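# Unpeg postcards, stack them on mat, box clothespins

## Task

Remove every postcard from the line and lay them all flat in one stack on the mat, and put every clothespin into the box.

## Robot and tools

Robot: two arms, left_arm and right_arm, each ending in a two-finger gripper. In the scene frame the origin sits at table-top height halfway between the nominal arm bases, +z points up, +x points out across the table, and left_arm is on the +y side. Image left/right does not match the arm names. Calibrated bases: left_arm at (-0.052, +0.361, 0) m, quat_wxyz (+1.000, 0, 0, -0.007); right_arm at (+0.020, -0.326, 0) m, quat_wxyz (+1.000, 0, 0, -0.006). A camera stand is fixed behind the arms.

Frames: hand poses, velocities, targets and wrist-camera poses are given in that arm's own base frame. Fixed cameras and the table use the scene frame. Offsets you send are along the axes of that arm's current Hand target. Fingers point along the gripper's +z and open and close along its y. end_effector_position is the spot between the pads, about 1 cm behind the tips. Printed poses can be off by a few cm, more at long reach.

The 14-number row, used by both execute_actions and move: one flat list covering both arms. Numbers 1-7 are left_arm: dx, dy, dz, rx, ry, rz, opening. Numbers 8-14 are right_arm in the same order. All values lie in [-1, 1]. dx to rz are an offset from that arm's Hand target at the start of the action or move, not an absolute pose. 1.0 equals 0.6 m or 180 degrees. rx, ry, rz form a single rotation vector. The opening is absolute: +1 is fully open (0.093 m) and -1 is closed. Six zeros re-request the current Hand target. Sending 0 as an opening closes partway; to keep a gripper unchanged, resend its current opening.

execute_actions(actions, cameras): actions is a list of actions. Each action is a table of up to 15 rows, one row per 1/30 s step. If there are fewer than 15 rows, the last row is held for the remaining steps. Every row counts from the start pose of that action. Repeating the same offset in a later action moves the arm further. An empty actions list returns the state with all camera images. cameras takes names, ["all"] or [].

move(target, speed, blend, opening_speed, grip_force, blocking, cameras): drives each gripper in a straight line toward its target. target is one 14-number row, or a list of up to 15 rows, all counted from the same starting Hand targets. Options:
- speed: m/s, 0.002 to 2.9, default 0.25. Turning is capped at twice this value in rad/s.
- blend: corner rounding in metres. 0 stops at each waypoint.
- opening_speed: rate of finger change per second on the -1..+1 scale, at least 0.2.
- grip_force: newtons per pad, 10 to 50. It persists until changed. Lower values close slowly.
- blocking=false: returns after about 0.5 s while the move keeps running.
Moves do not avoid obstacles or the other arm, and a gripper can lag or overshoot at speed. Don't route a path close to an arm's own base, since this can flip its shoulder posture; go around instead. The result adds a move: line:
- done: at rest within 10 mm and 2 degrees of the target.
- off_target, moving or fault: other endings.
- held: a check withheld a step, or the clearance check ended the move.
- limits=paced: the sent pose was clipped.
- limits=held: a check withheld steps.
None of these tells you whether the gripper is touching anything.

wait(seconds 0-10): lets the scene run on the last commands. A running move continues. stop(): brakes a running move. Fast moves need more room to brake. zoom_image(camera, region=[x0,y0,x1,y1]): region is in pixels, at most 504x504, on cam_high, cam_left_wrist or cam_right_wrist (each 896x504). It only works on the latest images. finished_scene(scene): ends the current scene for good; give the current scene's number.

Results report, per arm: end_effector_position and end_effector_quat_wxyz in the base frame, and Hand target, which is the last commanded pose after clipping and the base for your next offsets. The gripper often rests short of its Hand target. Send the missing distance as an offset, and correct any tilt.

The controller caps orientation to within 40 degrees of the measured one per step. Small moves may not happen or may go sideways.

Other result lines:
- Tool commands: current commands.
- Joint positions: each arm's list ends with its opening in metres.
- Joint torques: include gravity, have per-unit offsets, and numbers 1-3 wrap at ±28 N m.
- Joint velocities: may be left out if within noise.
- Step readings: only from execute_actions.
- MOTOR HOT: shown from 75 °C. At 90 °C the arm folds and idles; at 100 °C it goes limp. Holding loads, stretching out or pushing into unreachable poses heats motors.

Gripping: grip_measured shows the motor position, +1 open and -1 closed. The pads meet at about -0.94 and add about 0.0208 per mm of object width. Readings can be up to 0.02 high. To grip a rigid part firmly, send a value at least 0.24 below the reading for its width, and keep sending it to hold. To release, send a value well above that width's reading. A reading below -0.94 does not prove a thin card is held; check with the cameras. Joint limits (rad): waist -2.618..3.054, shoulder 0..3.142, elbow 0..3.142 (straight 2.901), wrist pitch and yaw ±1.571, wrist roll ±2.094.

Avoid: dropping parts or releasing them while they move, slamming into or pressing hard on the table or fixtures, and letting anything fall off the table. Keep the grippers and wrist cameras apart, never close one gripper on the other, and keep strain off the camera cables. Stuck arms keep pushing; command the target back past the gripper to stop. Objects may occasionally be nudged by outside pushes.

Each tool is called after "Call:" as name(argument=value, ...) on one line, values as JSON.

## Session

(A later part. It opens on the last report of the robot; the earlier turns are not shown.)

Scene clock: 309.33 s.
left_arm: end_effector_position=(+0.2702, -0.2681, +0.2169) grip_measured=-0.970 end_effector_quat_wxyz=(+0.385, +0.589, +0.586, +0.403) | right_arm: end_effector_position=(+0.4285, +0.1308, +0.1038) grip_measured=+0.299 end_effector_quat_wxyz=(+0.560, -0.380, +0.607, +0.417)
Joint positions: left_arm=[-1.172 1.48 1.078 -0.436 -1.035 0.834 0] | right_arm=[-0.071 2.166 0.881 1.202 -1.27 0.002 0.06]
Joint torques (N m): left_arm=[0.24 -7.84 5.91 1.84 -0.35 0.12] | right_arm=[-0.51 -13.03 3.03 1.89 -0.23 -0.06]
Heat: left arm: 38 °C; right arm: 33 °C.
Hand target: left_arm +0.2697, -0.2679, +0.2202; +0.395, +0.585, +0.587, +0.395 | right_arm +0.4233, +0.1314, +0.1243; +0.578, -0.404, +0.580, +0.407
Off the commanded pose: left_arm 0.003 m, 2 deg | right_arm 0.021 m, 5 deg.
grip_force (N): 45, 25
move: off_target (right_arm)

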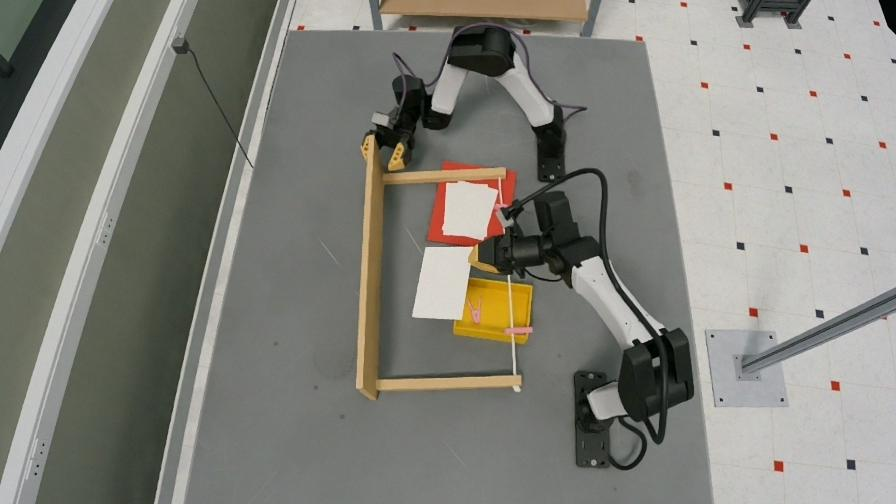

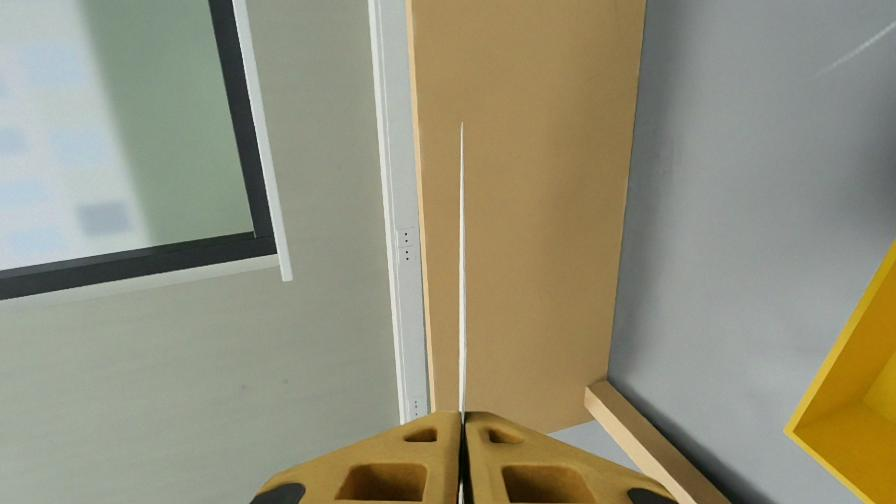

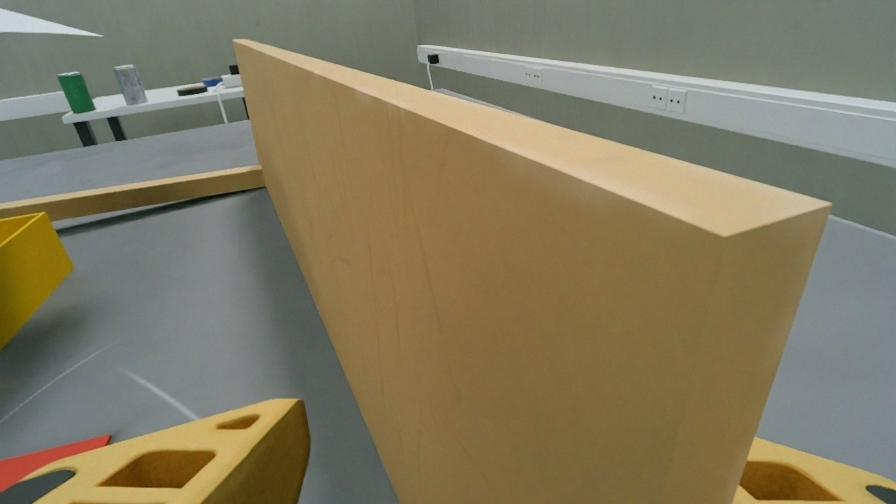

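Call:
move(target=[[-0.42,-0.0549,-0.0024,0,0,0,-1, 0,0,0,0,0,0,0.3],[-0.4283,-0.2325,0.0695,0,0,0,-1, 0,0,0,0,0,0,0.3]], speed=[0.3,0.12], blend=[0.03,0], cameras=["all"])

Call:
zoom_image(camera="cam_high", region=[420, 150, 540, 260])

Scene clock: 313.73 s.
left_arm: end_effector_position=(+0.2563, -0.5250, +0.0820) grip_measured=-0.970 end_effector_quat_wxyz=(+0.392, +0.589, +0.588, +0.392) | right_arm: end_effector_position=(+0.4285, +0.1308, +0.1038) grip_measured=+0.299 end_effector_quat_wxyz=(+0.560, -0.380, +0.607, +0.417)
Joint positions: left_arm=[-1.381 2.648 2.312 -0.806 -1.133 0.467 0] | right_arm=[-0.071 2.166 0.881 1.202 -1.27 0.002 0.06]
Joint torques (N m): left_arm=[-0.02 -13.27 5.57 1.37 -0.69 0.05] | right_arm=[-0.51 -13.11 3.03 1.83 -0.27 -0.05]
Heat: left arm: 38 °C; right arm: 34 °C.
Hand target: left_arm +0.2566, -0.5250, +0.0754; +0.395, +0.585, +0.587, +0.395 | right_arm +0.4233, +0.1314, +0.1243; +0.578, -0.404, +0.580, +0.407
Off the commanded pose: left_arm 0.006 m, 1 deg | right_arm 0.021 m, 5 deg.
grip_force (N): 45, 25
move: off_target (right_arm)

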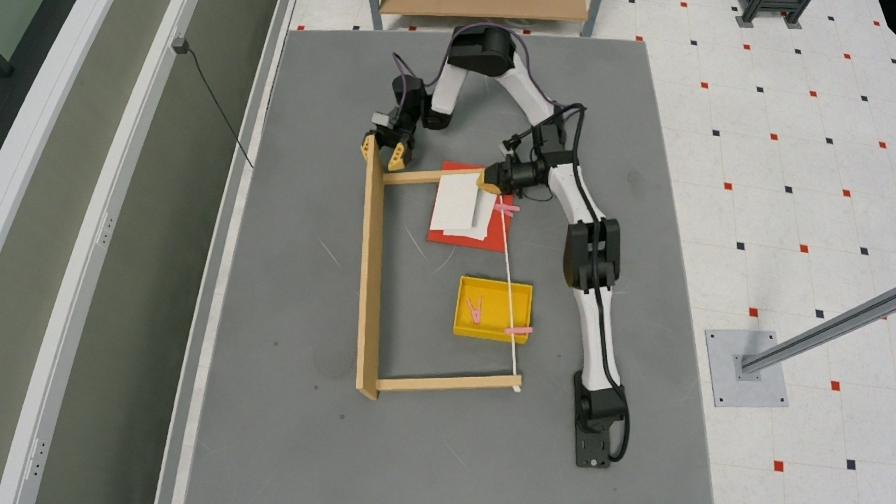

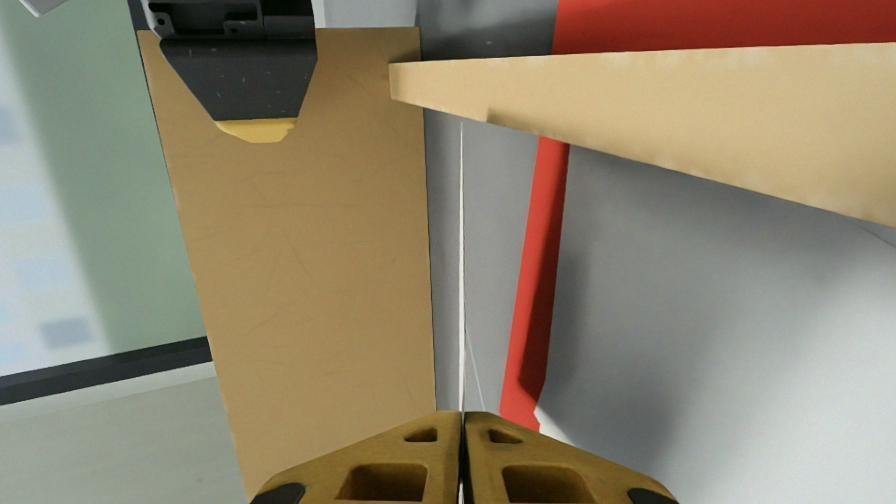

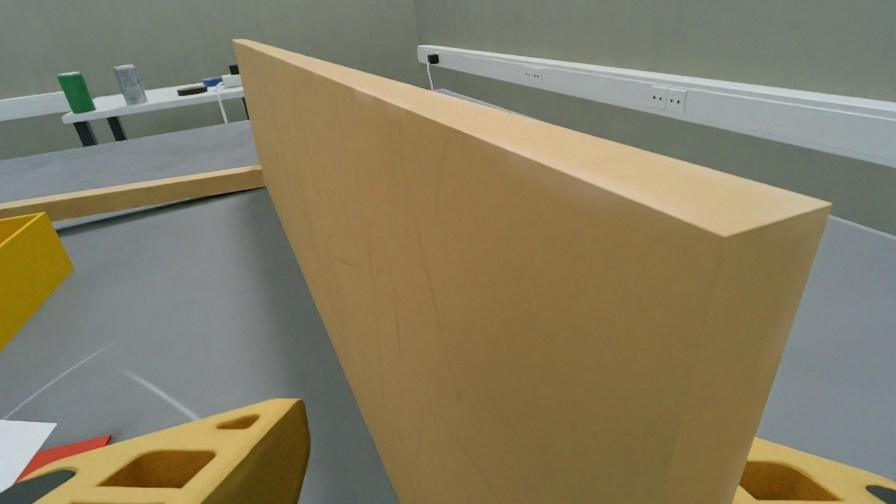

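Scaled by 4.200 from the camera's 896x504 image, which has a finer 1280x720 frame.

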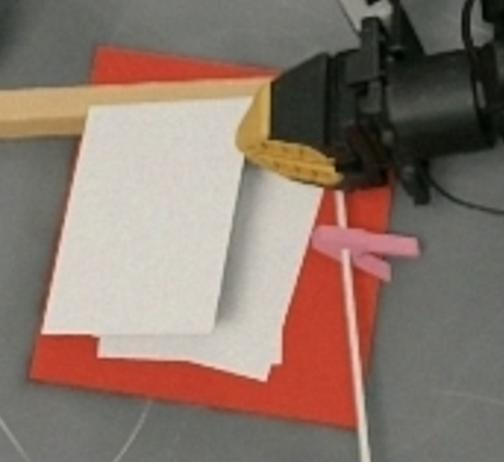

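Call:
move(target=[[-0.03,-0.04,-0.035,0,0,0,-1, 0,0,0,0,0,0,0.3],[-0.03,-0.0888,-0.0153,0,0,0,-1, 0,0,0,0,0,0,0.3]], speed=0.1, blend=[0.01,0], cameras=["cam_left_wrist","cam_high"])

Call:
zoom_image(camera="cam_high", region=[420, 150, 540, 260])

Scene clock: 315.23 s.
left_arm: end_effector_position=(+0.2430, -0.5339, +0.0694) grip_measured=-0.970 end_effector_quat_wxyz=(+0.397, +0.591, +0.585, +0.390) | right_arm: end_effector_position=(+0.4285, +0.1308, +0.1040) grip_measured=+0.299 end_effector_quat_wxyz=(+0.561, -0.380, +0.606, +0.417)
Joint positions: left_arm=[-1.408 2.701 2.365 -0.831 -1.143 0.434 0] | right_arm=[-0.071 2.166 0.881 1.204 -1.27 0.002 0.06]
Joint torques (N m): left_arm=[0.68 -14.58 6.45 1.1 -0.59 0.1] | right_arm=[-0.55 -13 2.97 1.81 -0.22 -0.03]
Heat: left arm: 39 °C; right arm: 34 °C.
Hand target: left_arm +0.2456, -0.5330, +0.0713; +0.397, +0.588, +0.586, +0.390 (not the last commanded pose) | right_arm +0.4233, +0.1314, +0.1243; +0.578, -0.404, +0.580, +0.407
Off the commanded pose: left_arm 0.044 m, 1 deg | right_arm 0.021 m, 5 deg.
grip_force (N): 45, 25
move: held (left_arm; a check stopped the path), off_target (right_arm); path passed 0 of 2 targets; limits=held
pose unreachable (left arm): on one or more control steps of this call, first in action 0 (counted from 0), this arm could not follow its commanded pose, so it was not sent that pose on those steps. It may still have moved: this result reports where it is.
cause: moving toward the commanded pose would bring a part of the arm too close to another arm (this arm's wrist (the part past joint 4) and the right arm's shoulder (the part past joint 1), 13 mm apart when this arm was first held).
Images, in order (width x height): cam_high 896x504, cam_left_wrist 896x504.

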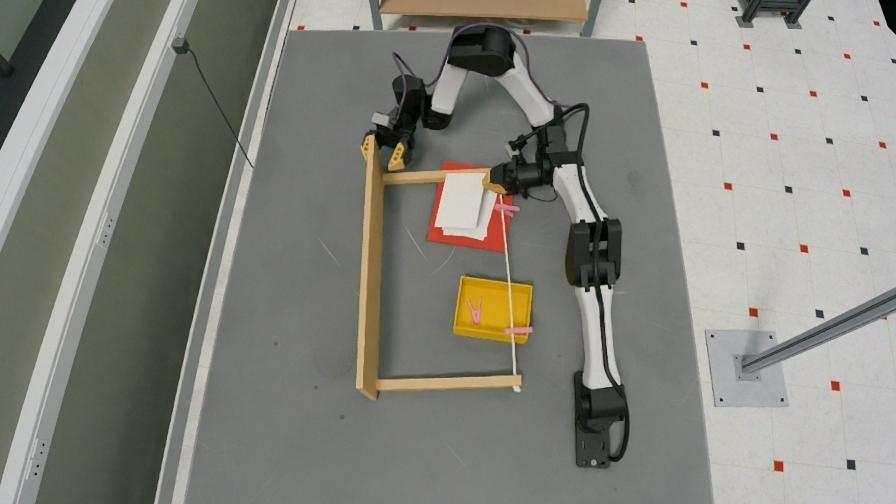

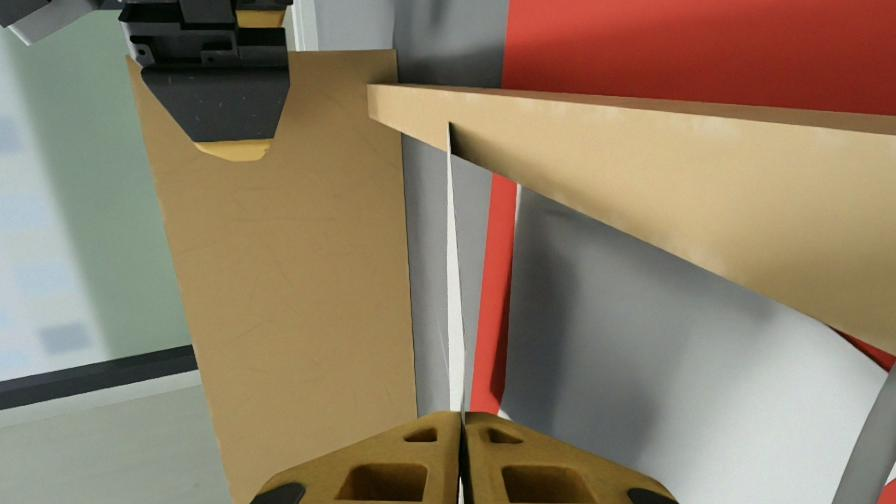

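Scaled by 4.200 from the camera's 896x504 image, which has a finer 1280x720 frame.

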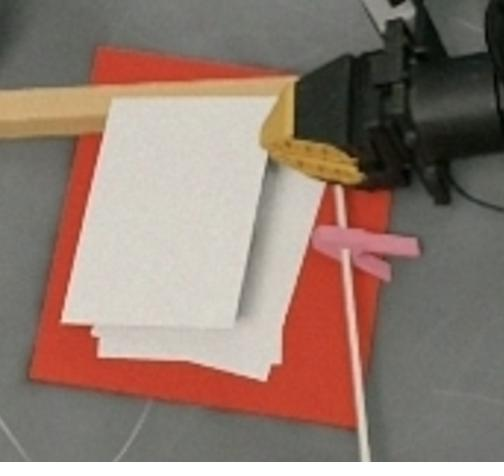

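Call:
move(target=[0.0028,-0.0075,-0.0477,0.0006,-0.077,0.0315,-1, 0,0,0,0,0,0,0.3], speed=0.12, cameras=["cam_left_wrist","cam_high"])

Call:
zoom_image(camera="cam_high", region=[420, 150, 540, 260])

Scene clock: 318.57 s.
left_arm: end_effector_position=(+0.2202, -0.5229, +0.0531) grip_measured=-0.971 end_effector_quat_wxyz=(+0.417, +0.670, +0.498, +0.359) | right_arm: end_effector_position=(+0.4275, +0.1312, +0.1044) grip_measured=+0.299 end_effector_quat_wxyz=(+0.560, -0.383, +0.604, +0.418)
Joint positions: left_arm=[-1.43 2.428 1.738 -0.191 -1.034 0.837 0] | right_arm=[-0.071 2.166 0.881 1.206 -1.277 0.002 0.06]
Joint torques (N m): left_arm=[-0.32 -17.18 5.64 1.94 -0.3 0.13] | right_arm=[-0.36 -13 2.54 1.82 -0.19 -0.1]
Heat: left arm: 40 °C; right arm: 34 °C.
Hand target: left_arm +0.2173, -0.5311, +0.0780; +0.445, +0.660, +0.505, +0.335 | right_arm +0.4233, +0.1314, +0.1243; +0.578, -0.404, +0.580, +0.407
Off the commanded pose: left_arm 0.026 m, 5 deg | right_arm 0.020 m, 4 deg.
grip_force (N): 45, 25
move: off_target (left_arm, right_arm)
Images, in order (width x height): cam_high 896x504, cam_left_wrist 896x504.

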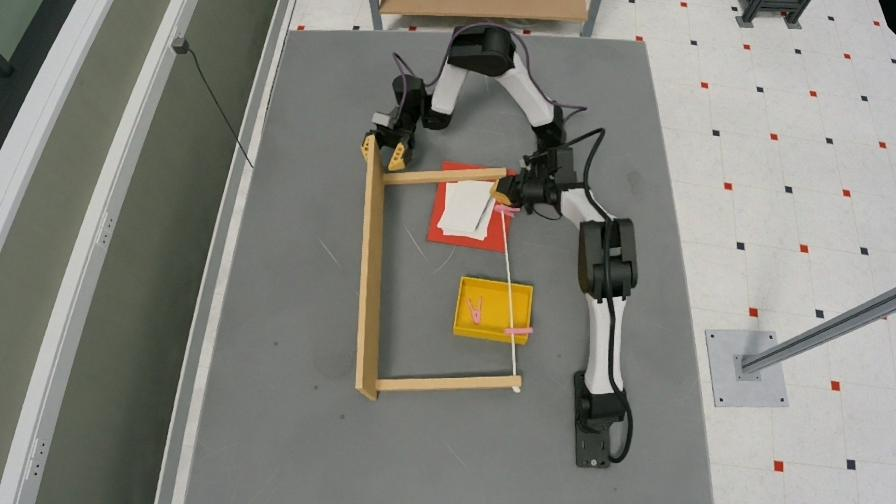

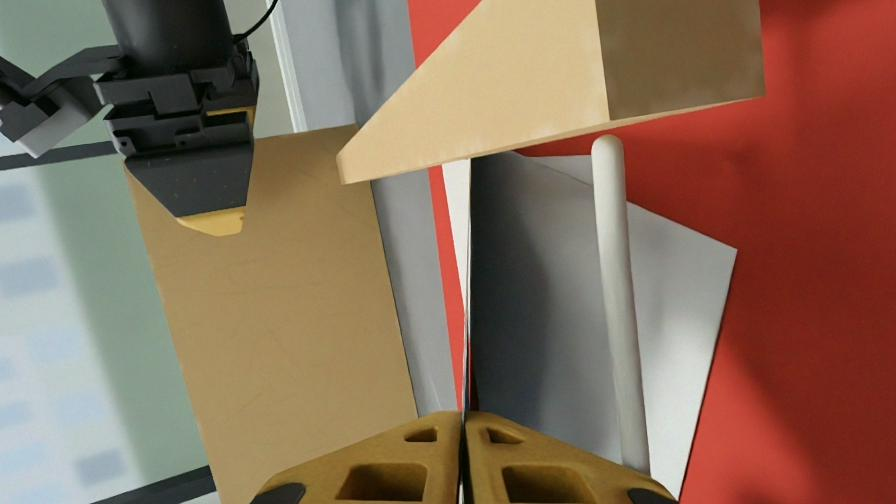

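Scaled by 4.200 from the camera's 896x504 image, which has a finer 1280x720 frame.

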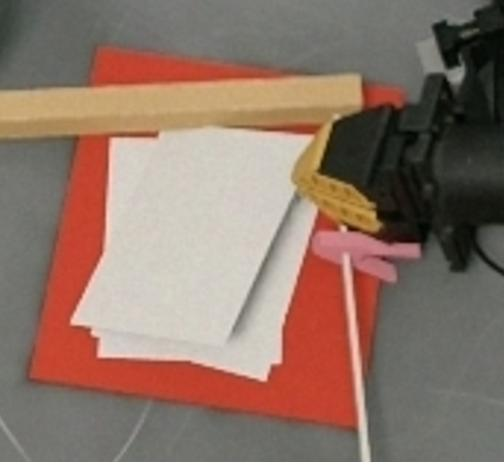

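Call:
move(target=[-0.024,-0.0255,0.0177,0,0,0,-1, 0,0,0,0,0,0,0.3], speed=0.08, cameras=["cam_left_wrist","cam_high"])

Call:
zoom_image(camera="cam_high", region=[420, 150, 540, 260])

Scene clock: 320.13 s.
left_arm: end_effector_position=(+0.2191, -0.5300, +0.0551) grip_measured=-0.971 end_effector_quat_wxyz=(+0.423, +0.668, +0.499, +0.355) | right_arm: end_effector_position=(+0.4278, +0.1308, +0.1044) grip_measured=+0.299 end_effector_quat_wxyz=(+0.560, -0.382, +0.604, +0.418)
Joint positions: left_arm=[-1.434 2.444 1.769 -0.19 -1.034 0.838 0] | right_arm=[-0.072 2.166 0.881 1.206 -1.276 0.002 0.06]
Joint torques (N m): left_arm=[-0.44 -11.52 9.7 1.97 -0.31 0.09] | right_arm=[-0.29 -13.08 2.93 1.77 -0.19 -0.02]
Heat: left arm: 40 °C; right arm: 34 °C.
Hand target: left_arm +0.2173, -0.5461, +0.0598; +0.445, +0.660, +0.505, +0.335 | right_arm +0.4233, +0.1313, +0.1243; +0.578, -0.404, +0.580, +0.407
Off the commanded pose: left_arm 0.017 m, 4 deg | right_arm 0.020 m, 4 deg.
grip_force (N): 45, 25
move: off_target (left_arm, right_arm)
Images, in order (width x height): cam_high 896x504, cam_left_wrist 896x504.

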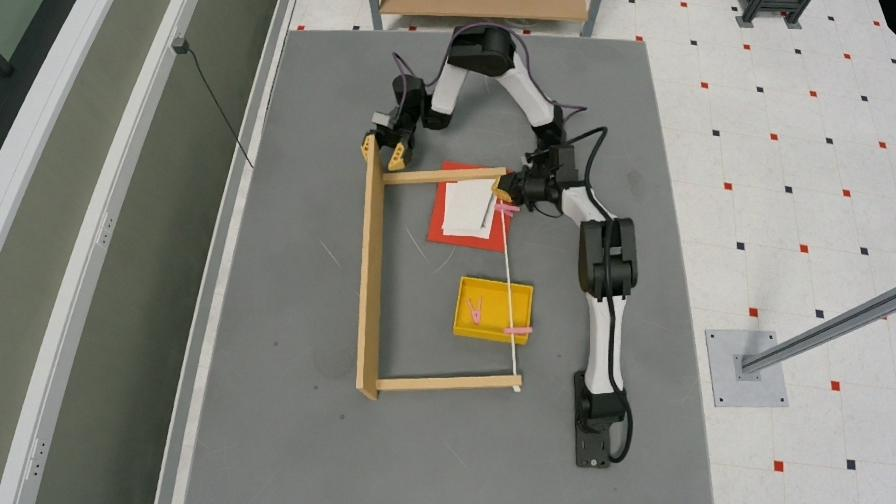

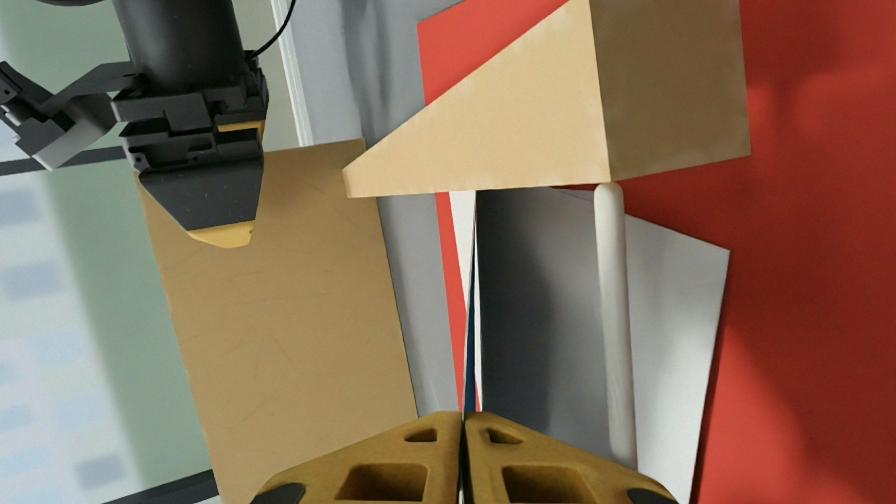

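Scaled by 4.200 from the camera's 896x504 image, which has a finer 1280x720 frame.

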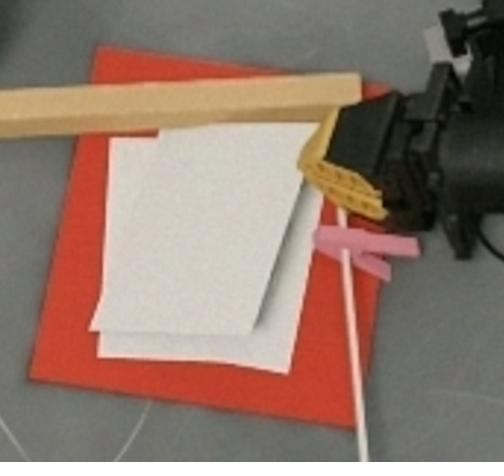

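Call:
move(target=[[0,0,0,0,0,0,-0.7, 0,0,0,0,0,0,0.3],[-0.0107,-0.0077,-0.106,0,0,0,-0.7, 0,0,0,0,0,0,0.3]], speed=0.08, cameras=["cam_left_wrist","cam_high"])

Call:
zoom_image(camera="cam_high", region=[420, 150, 540, 260])

Scene clock: 323.43 s.
left_arm: end_effector_position=(+0.1565, -0.5300, +0.0485) grip_measured=-0.702 end_effector_quat_wxyz=(+0.422, +0.679, +0.491, +0.346) | right_arm: end_effector_position=(+0.4278, +0.1308, +0.1044) grip_measured=+0.299 end_effector_quat_wxyz=(+0.561, -0.382, +0.604, +0.418)
Joint positions: left_arm=[-1.556 2.444 1.781 -0.36 -1.079 0.666 0.011] | right_arm=[-0.072 2.166 0.881 1.207 -1.276 0.002 0.06]
Joint torques (N m): left_arm=[0.05 -16.68 8.46 1.18 -0.64 0.02] | right_arm=[-0.27 -12.98 2.86 1.81 -0.14 0]
Heat: left arm: 41 °C; right arm: 34 °C.
Hand target: left_arm +0.1572, -0.5361, +0.0798; +0.445, +0.660, +0.505, +0.334 | right_arm +0.4233, +0.1313, +0.1243; +0.578, -0.404, +0.580, +0.407
Off the commanded pose: left_arm 0.032 m, 4 deg | right_arm 0.020 m, 4 deg.
grip_force (N): 45, 25
move: off_target (left_arm, right_arm)
Images, in order (width x height): cam_high 896x504, cam_left_wrist 896x504.

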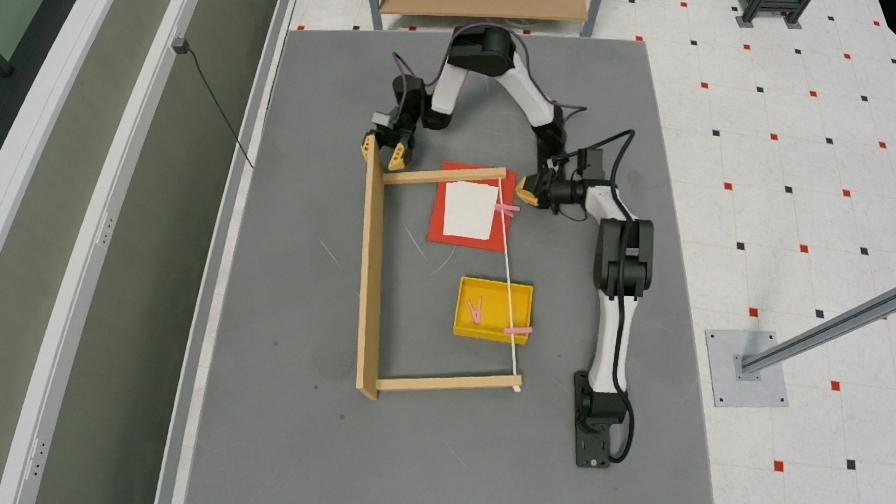

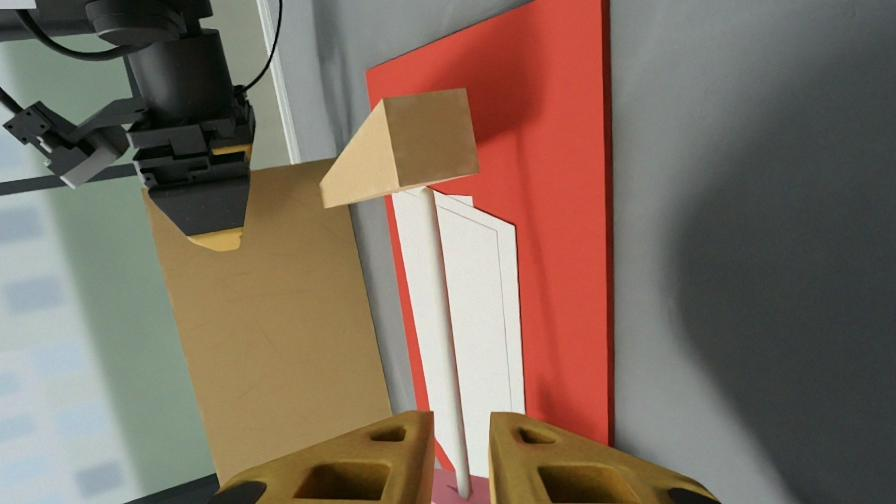

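Scaled by 4.200 from the camera's 896x504 image, which has a finer 1280x720 frame.

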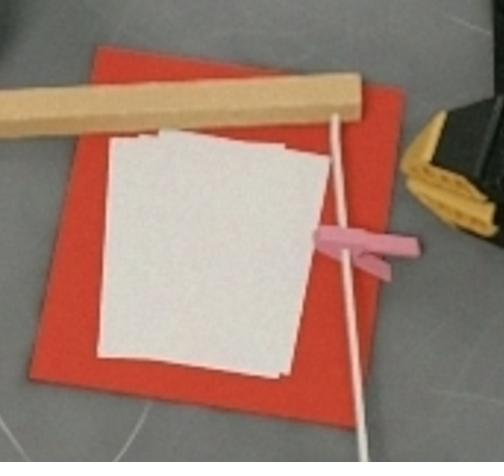

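Call:
move(target=[[0.0533,0.1597,-0.0952,0,0,0,-0.7, 0,0,0,0,0,0,0.3],[0.234,0.1868,-0.0762,0.1838,-0.3492,-0.3682,-0.05, -0.075,0,0,0,0,0,0.3]], speed=[0.15,0.3], blend=[0.02,0], cameras=["all"])

Scene clock: 332.50 s.
left_arm: end_effector_position=(+0.1959, -0.4007, +0.2045) grip_measured=-0.053 end_effector_quat_wxyz=(+0.544, +0.454, +0.541, -0.453) | right_arm: end_effector_position=(+0.4248, +0.1310, +0.1462) grip_measured=+0.299 end_effector_quat_wxyz=(+0.563, -0.385, +0.602, +0.416)
Joint positions: left_arm=[-0.956 1.61 0.613 1 0.437 0.003 0.043] | right_arm=[-0.072 2.018 0.881 1.069 -1.276 0.002 0.06]
Joint torques (N m): left_arm=[0.27 -5.37 5.14 2.47 -0.04 0.1] | right_arm=[-0.46 -12.67 5.46 1.52 -0.16 0.01]
Motor temperatures (°C): left_arm=[22 42 34 32 21 20 20] | right_arm=[19 35 27 31 21 21 19]
Heat: left arm: 42 °C; right arm: 35 °C.
Hand target: left_arm +0.1953, -0.3999, +0.1999; +0.542, +0.454, +0.541, -0.455 | right_arm +0.4235, +0.1312, +0.1694; +0.578, -0.404, +0.580, +0.407
Off the commanded pose: left_arm 0.005 m, 0 deg | right_arm 0.023 m, 4 deg.
grip_force (N): 45, 25
move: off_target (right_arm)

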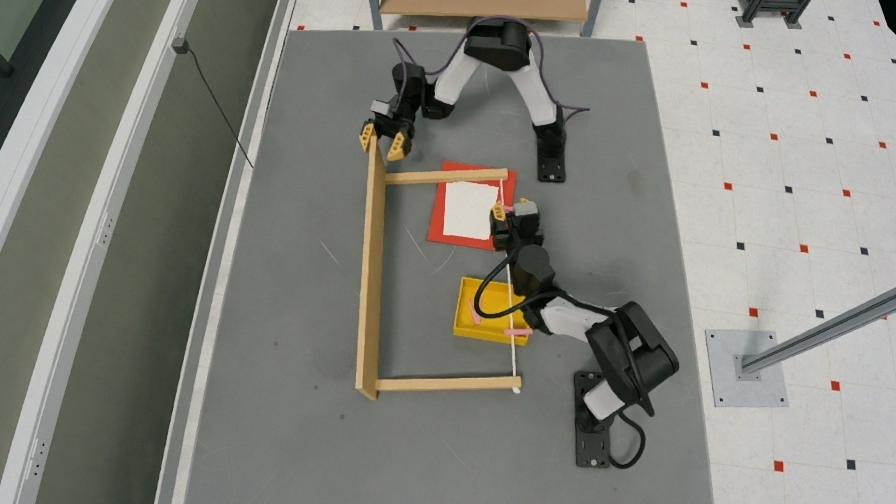

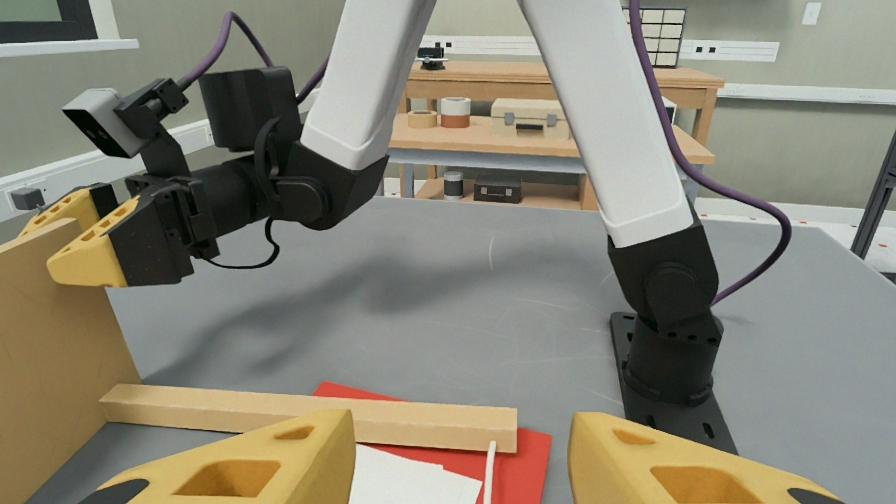

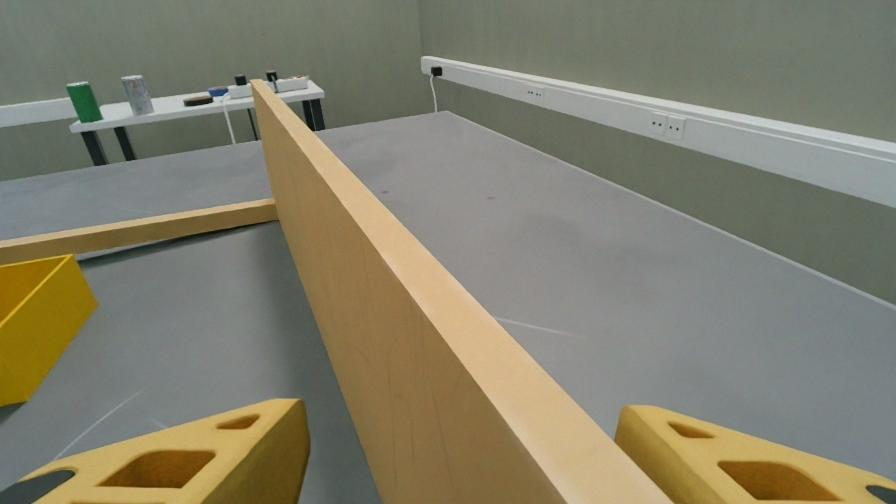

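Call:
move(target=[0,0,0,0,0,0,-0.05, 0,-0.0783,0.0285,0,0,0,0.3], speed=0.07, cameras=["all"])

Scene clock: 333.93 s.
left_arm: end_effector_position=(+0.1959, -0.4007, +0.2045) grip_measured=-0.053 end_effector_quat_wxyz=(+0.544, +0.454, +0.541, -0.453) | right_arm: end_effector_position=(+0.4654, +0.1298, +0.1615) grip_measured=+0.299 end_effector_quat_wxyz=(+0.569, -0.401, +0.585, +0.416)
Joint positions: left_arm=[-0.956 1.61 0.613 1 0.437 0.003 0.043] | right_arm=[-0.071 2.11 1.1 0.985 -1.304 0.006 0.06]
Joint torques (N m): left_arm=[0.28 -5.38 5.14 2.47 -0.04 0.09] | right_arm=[0.14 -9.55 7.09 1.38 0.2 0.01]
Heat: left arm: 42 °C; right arm: 35 °C.
Hand target: left_arm +0.1953, -0.3999, +0.1999; +0.542, +0.454, +0.541, -0.455 | right_arm +0.4736, +0.1312, +0.1691; +0.578, -0.404, +0.580, +0.407
Off the commanded pose: left_arm 0.005 m, 0 deg | right_arm 0.011 m, 2 deg.
grip_force (N): 45, 25
move: off_target (right_arm)

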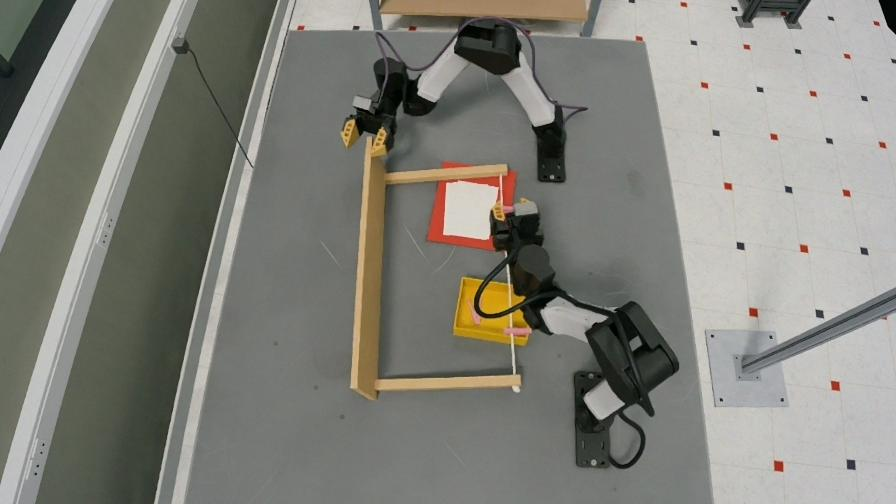

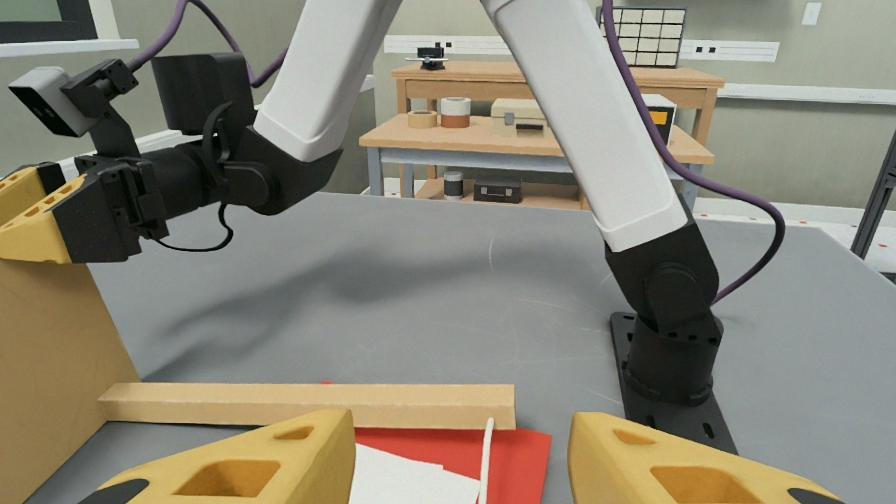

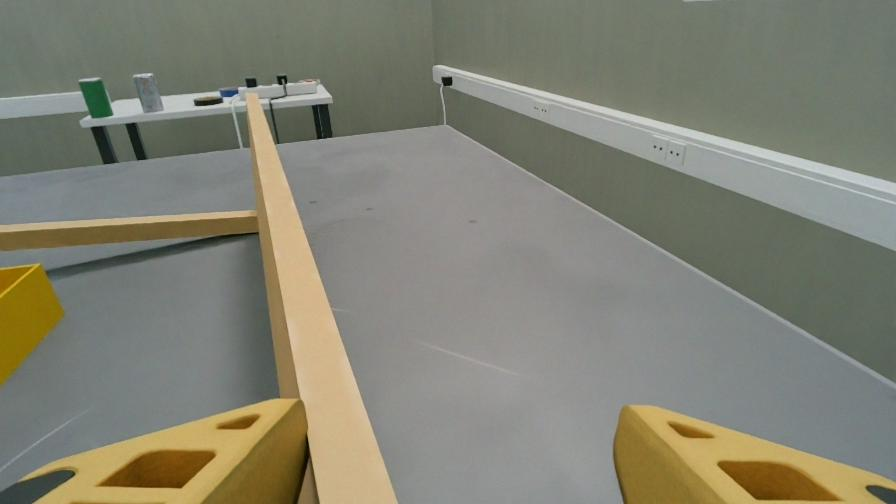

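Call:
move(target=[[0,0,0,0,0,0,-0.05, 0.045,0,0,0,0,0,0.3],[0,0,0,0,0,0,-0.05, 0.045,-0.07,0.0255,0,0,0,0.0]], speed=0.07, blend=[0.005,0], cameras=["all"])

Scene clock: 336.80 s.
left_arm: end_effector_position=(+0.1959, -0.4007, +0.2045) grip_measured=-0.053 end_effector_quat_wxyz=(+0.544, +0.454, +0.541, -0.453) | right_arm: end_effector_position=(+0.5091, +0.1308, +0.1337) grip_measured=+0.001 end_effector_quat_wxyz=(+0.566, -0.402, +0.585, +0.420)
Joint positions: left_arm=[-0.956 1.61 0.613 1 0.437 0.003 0.043] | right_arm=[-0.063 2.306 1.315 0.961 -1.303 0.007 0.045]
Joint torques (N m): left_arm=[0.27 -5.39 5.14 2.47 -0.04 0.1] | right_arm=[-0.13 -10.97 7.51 1.49 0.28 -0.02]
Heat: left arm: 41 °C; right arm: 35 °C.
Hand target: left_arm +0.1953, -0.3999, +0.1999; +0.542, +0.454, +0.541, -0.455 | right_arm +0.5181, +0.1314, +0.1418; +0.578, -0.404, +0.580, +0.407
Off the commanded pose: left_arm 0.005 m, 0 deg | right_arm 0.012 m, 2 deg.
grip_force (N): 45, 25
move: off_target (right_arm); target 2's new opening was sent with right_arm's hand 0.012 m and 2 deg from that target

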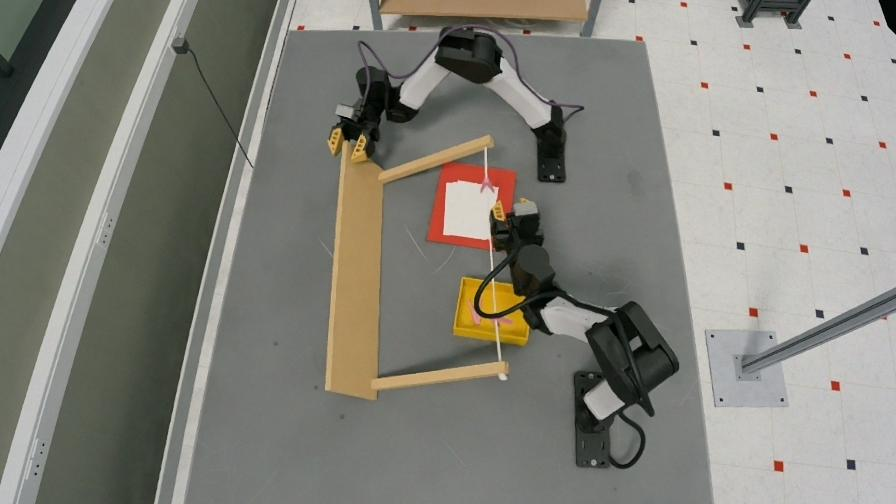

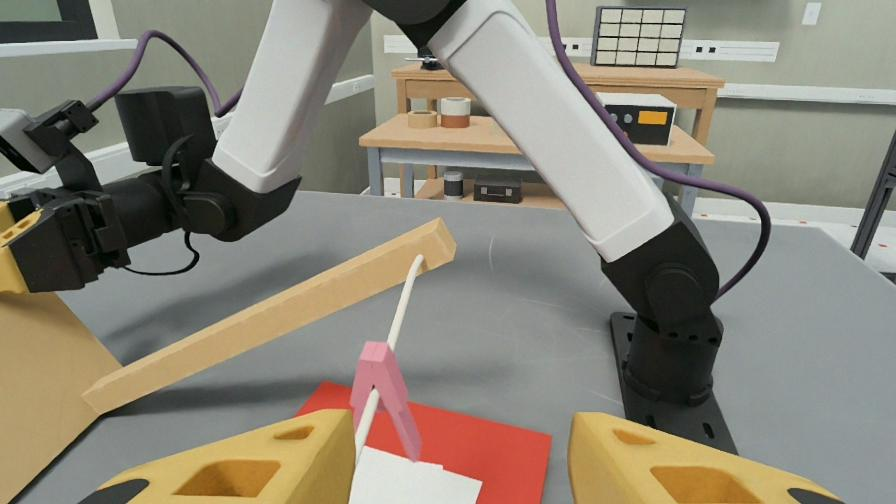

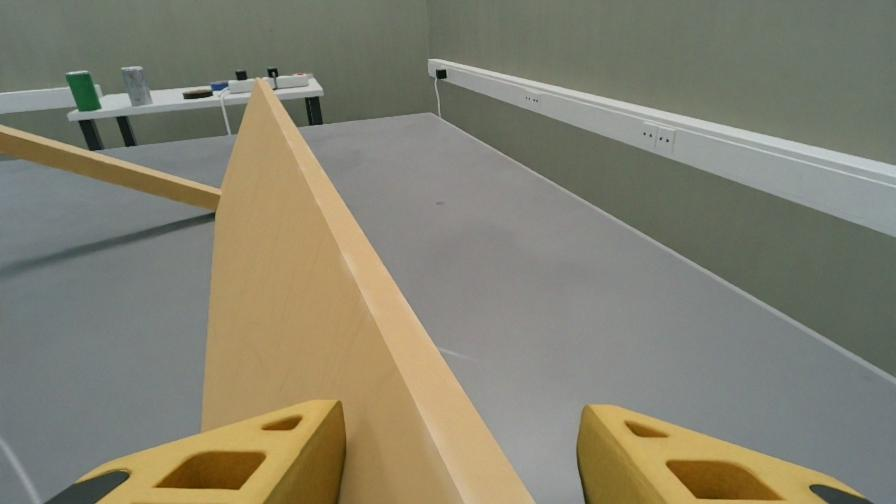

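Call:
zoom_image(camera="cam_left_wrist", region=[300, 230, 500, 504])

Scaled by 1.839 from the camera's 896x504 image, which has a finer 1280x720 frame.

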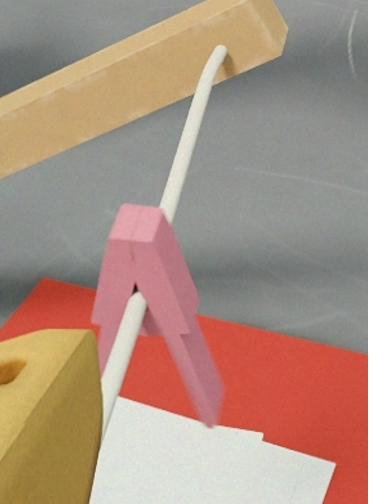

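Call:
move(target=[0,0,0,0,0,0,-0.05, 0.0417,-0.066,0.024,0,0,0,0.0], speed=0.06, cameras=["all"])

Call:
zoom_image(camera="cam_left_wrist", region=[300, 130, 600, 430])

Scene clock: 341.13 s.
left_arm: end_effector_position=(+0.1959, -0.4007, +0.2045) grip_measured=-0.053 end_effector_quat_wxyz=(+0.544, +0.454, +0.541, -0.453) | right_arm: end_effector_position=(+0.5562, +0.1280, +0.1067) grip_measured=+0.001 end_effector_quat_wxyz=(+0.570, -0.393, +0.593, +0.412)
Joint positions: left_arm=[-0.956 1.61 0.613 1 0.437 0.003 0.043] | right_arm=[-0.06 2.493 1.556 0.901 -1.271 0.007 0.045]
Joint torques (N m): left_arm=[0.28 -5.39 5.14 2.47 -0.04 0.09] | right_arm=[0.23 -12.31 7.69 1.45 0.02 0]
Heat: left arm: 40 °C; right arm: 34 °C.
Hand target: left_arm +0.1953, -0.3999, +0.1999; +0.542, +0.454, +0.541, -0.455 | right_arm +0.5602, +0.1313, +0.1168; +0.579, -0.404, +0.580, +0.407
Off the commanded pose: left_arm 0.005 m, 0 deg | right_arm 0.011 m, 2 deg.
grip_force (N): 45, 25
move: off_target (right_arm)

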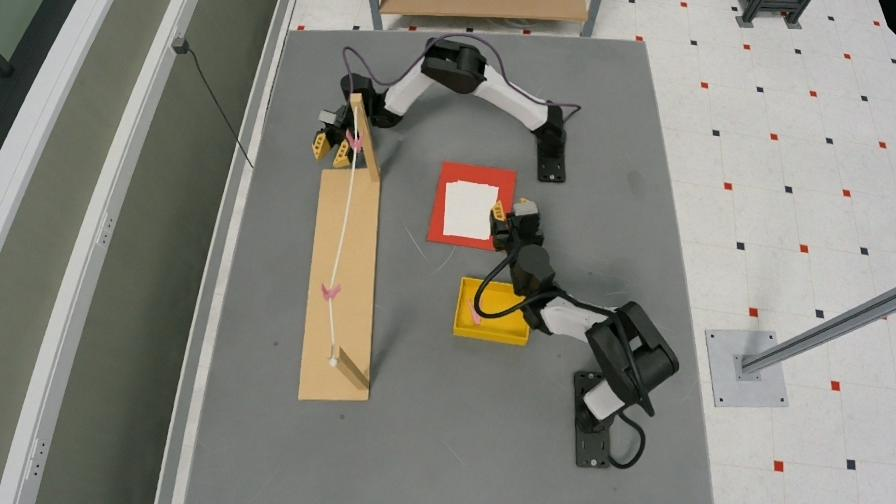

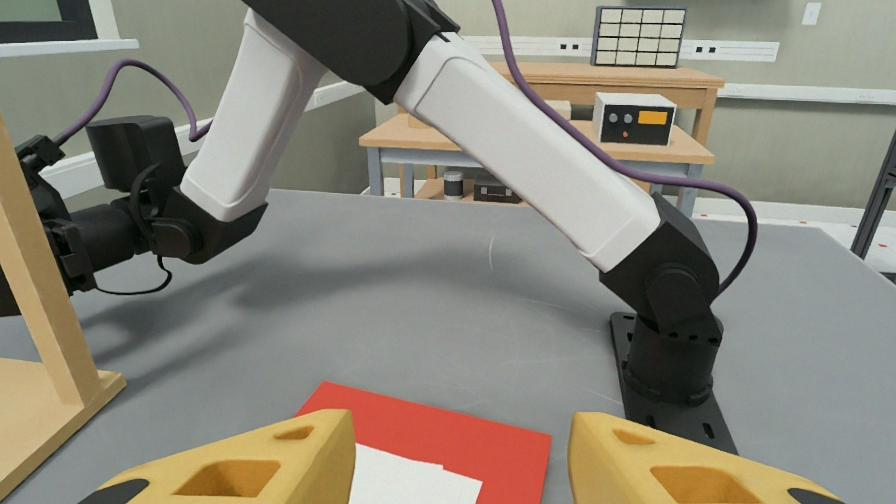

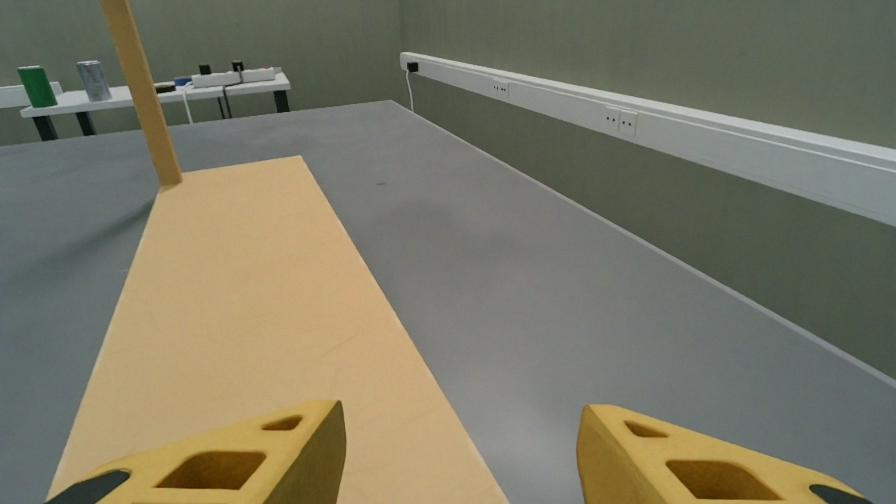

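Scaled by 1.680 from the camera's 896x504 image, which has a finer 1280x720 frame.

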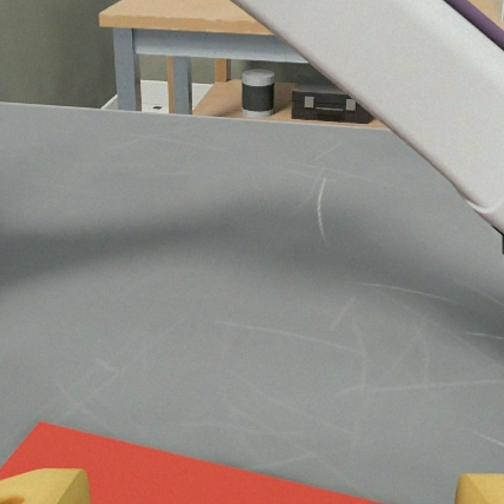

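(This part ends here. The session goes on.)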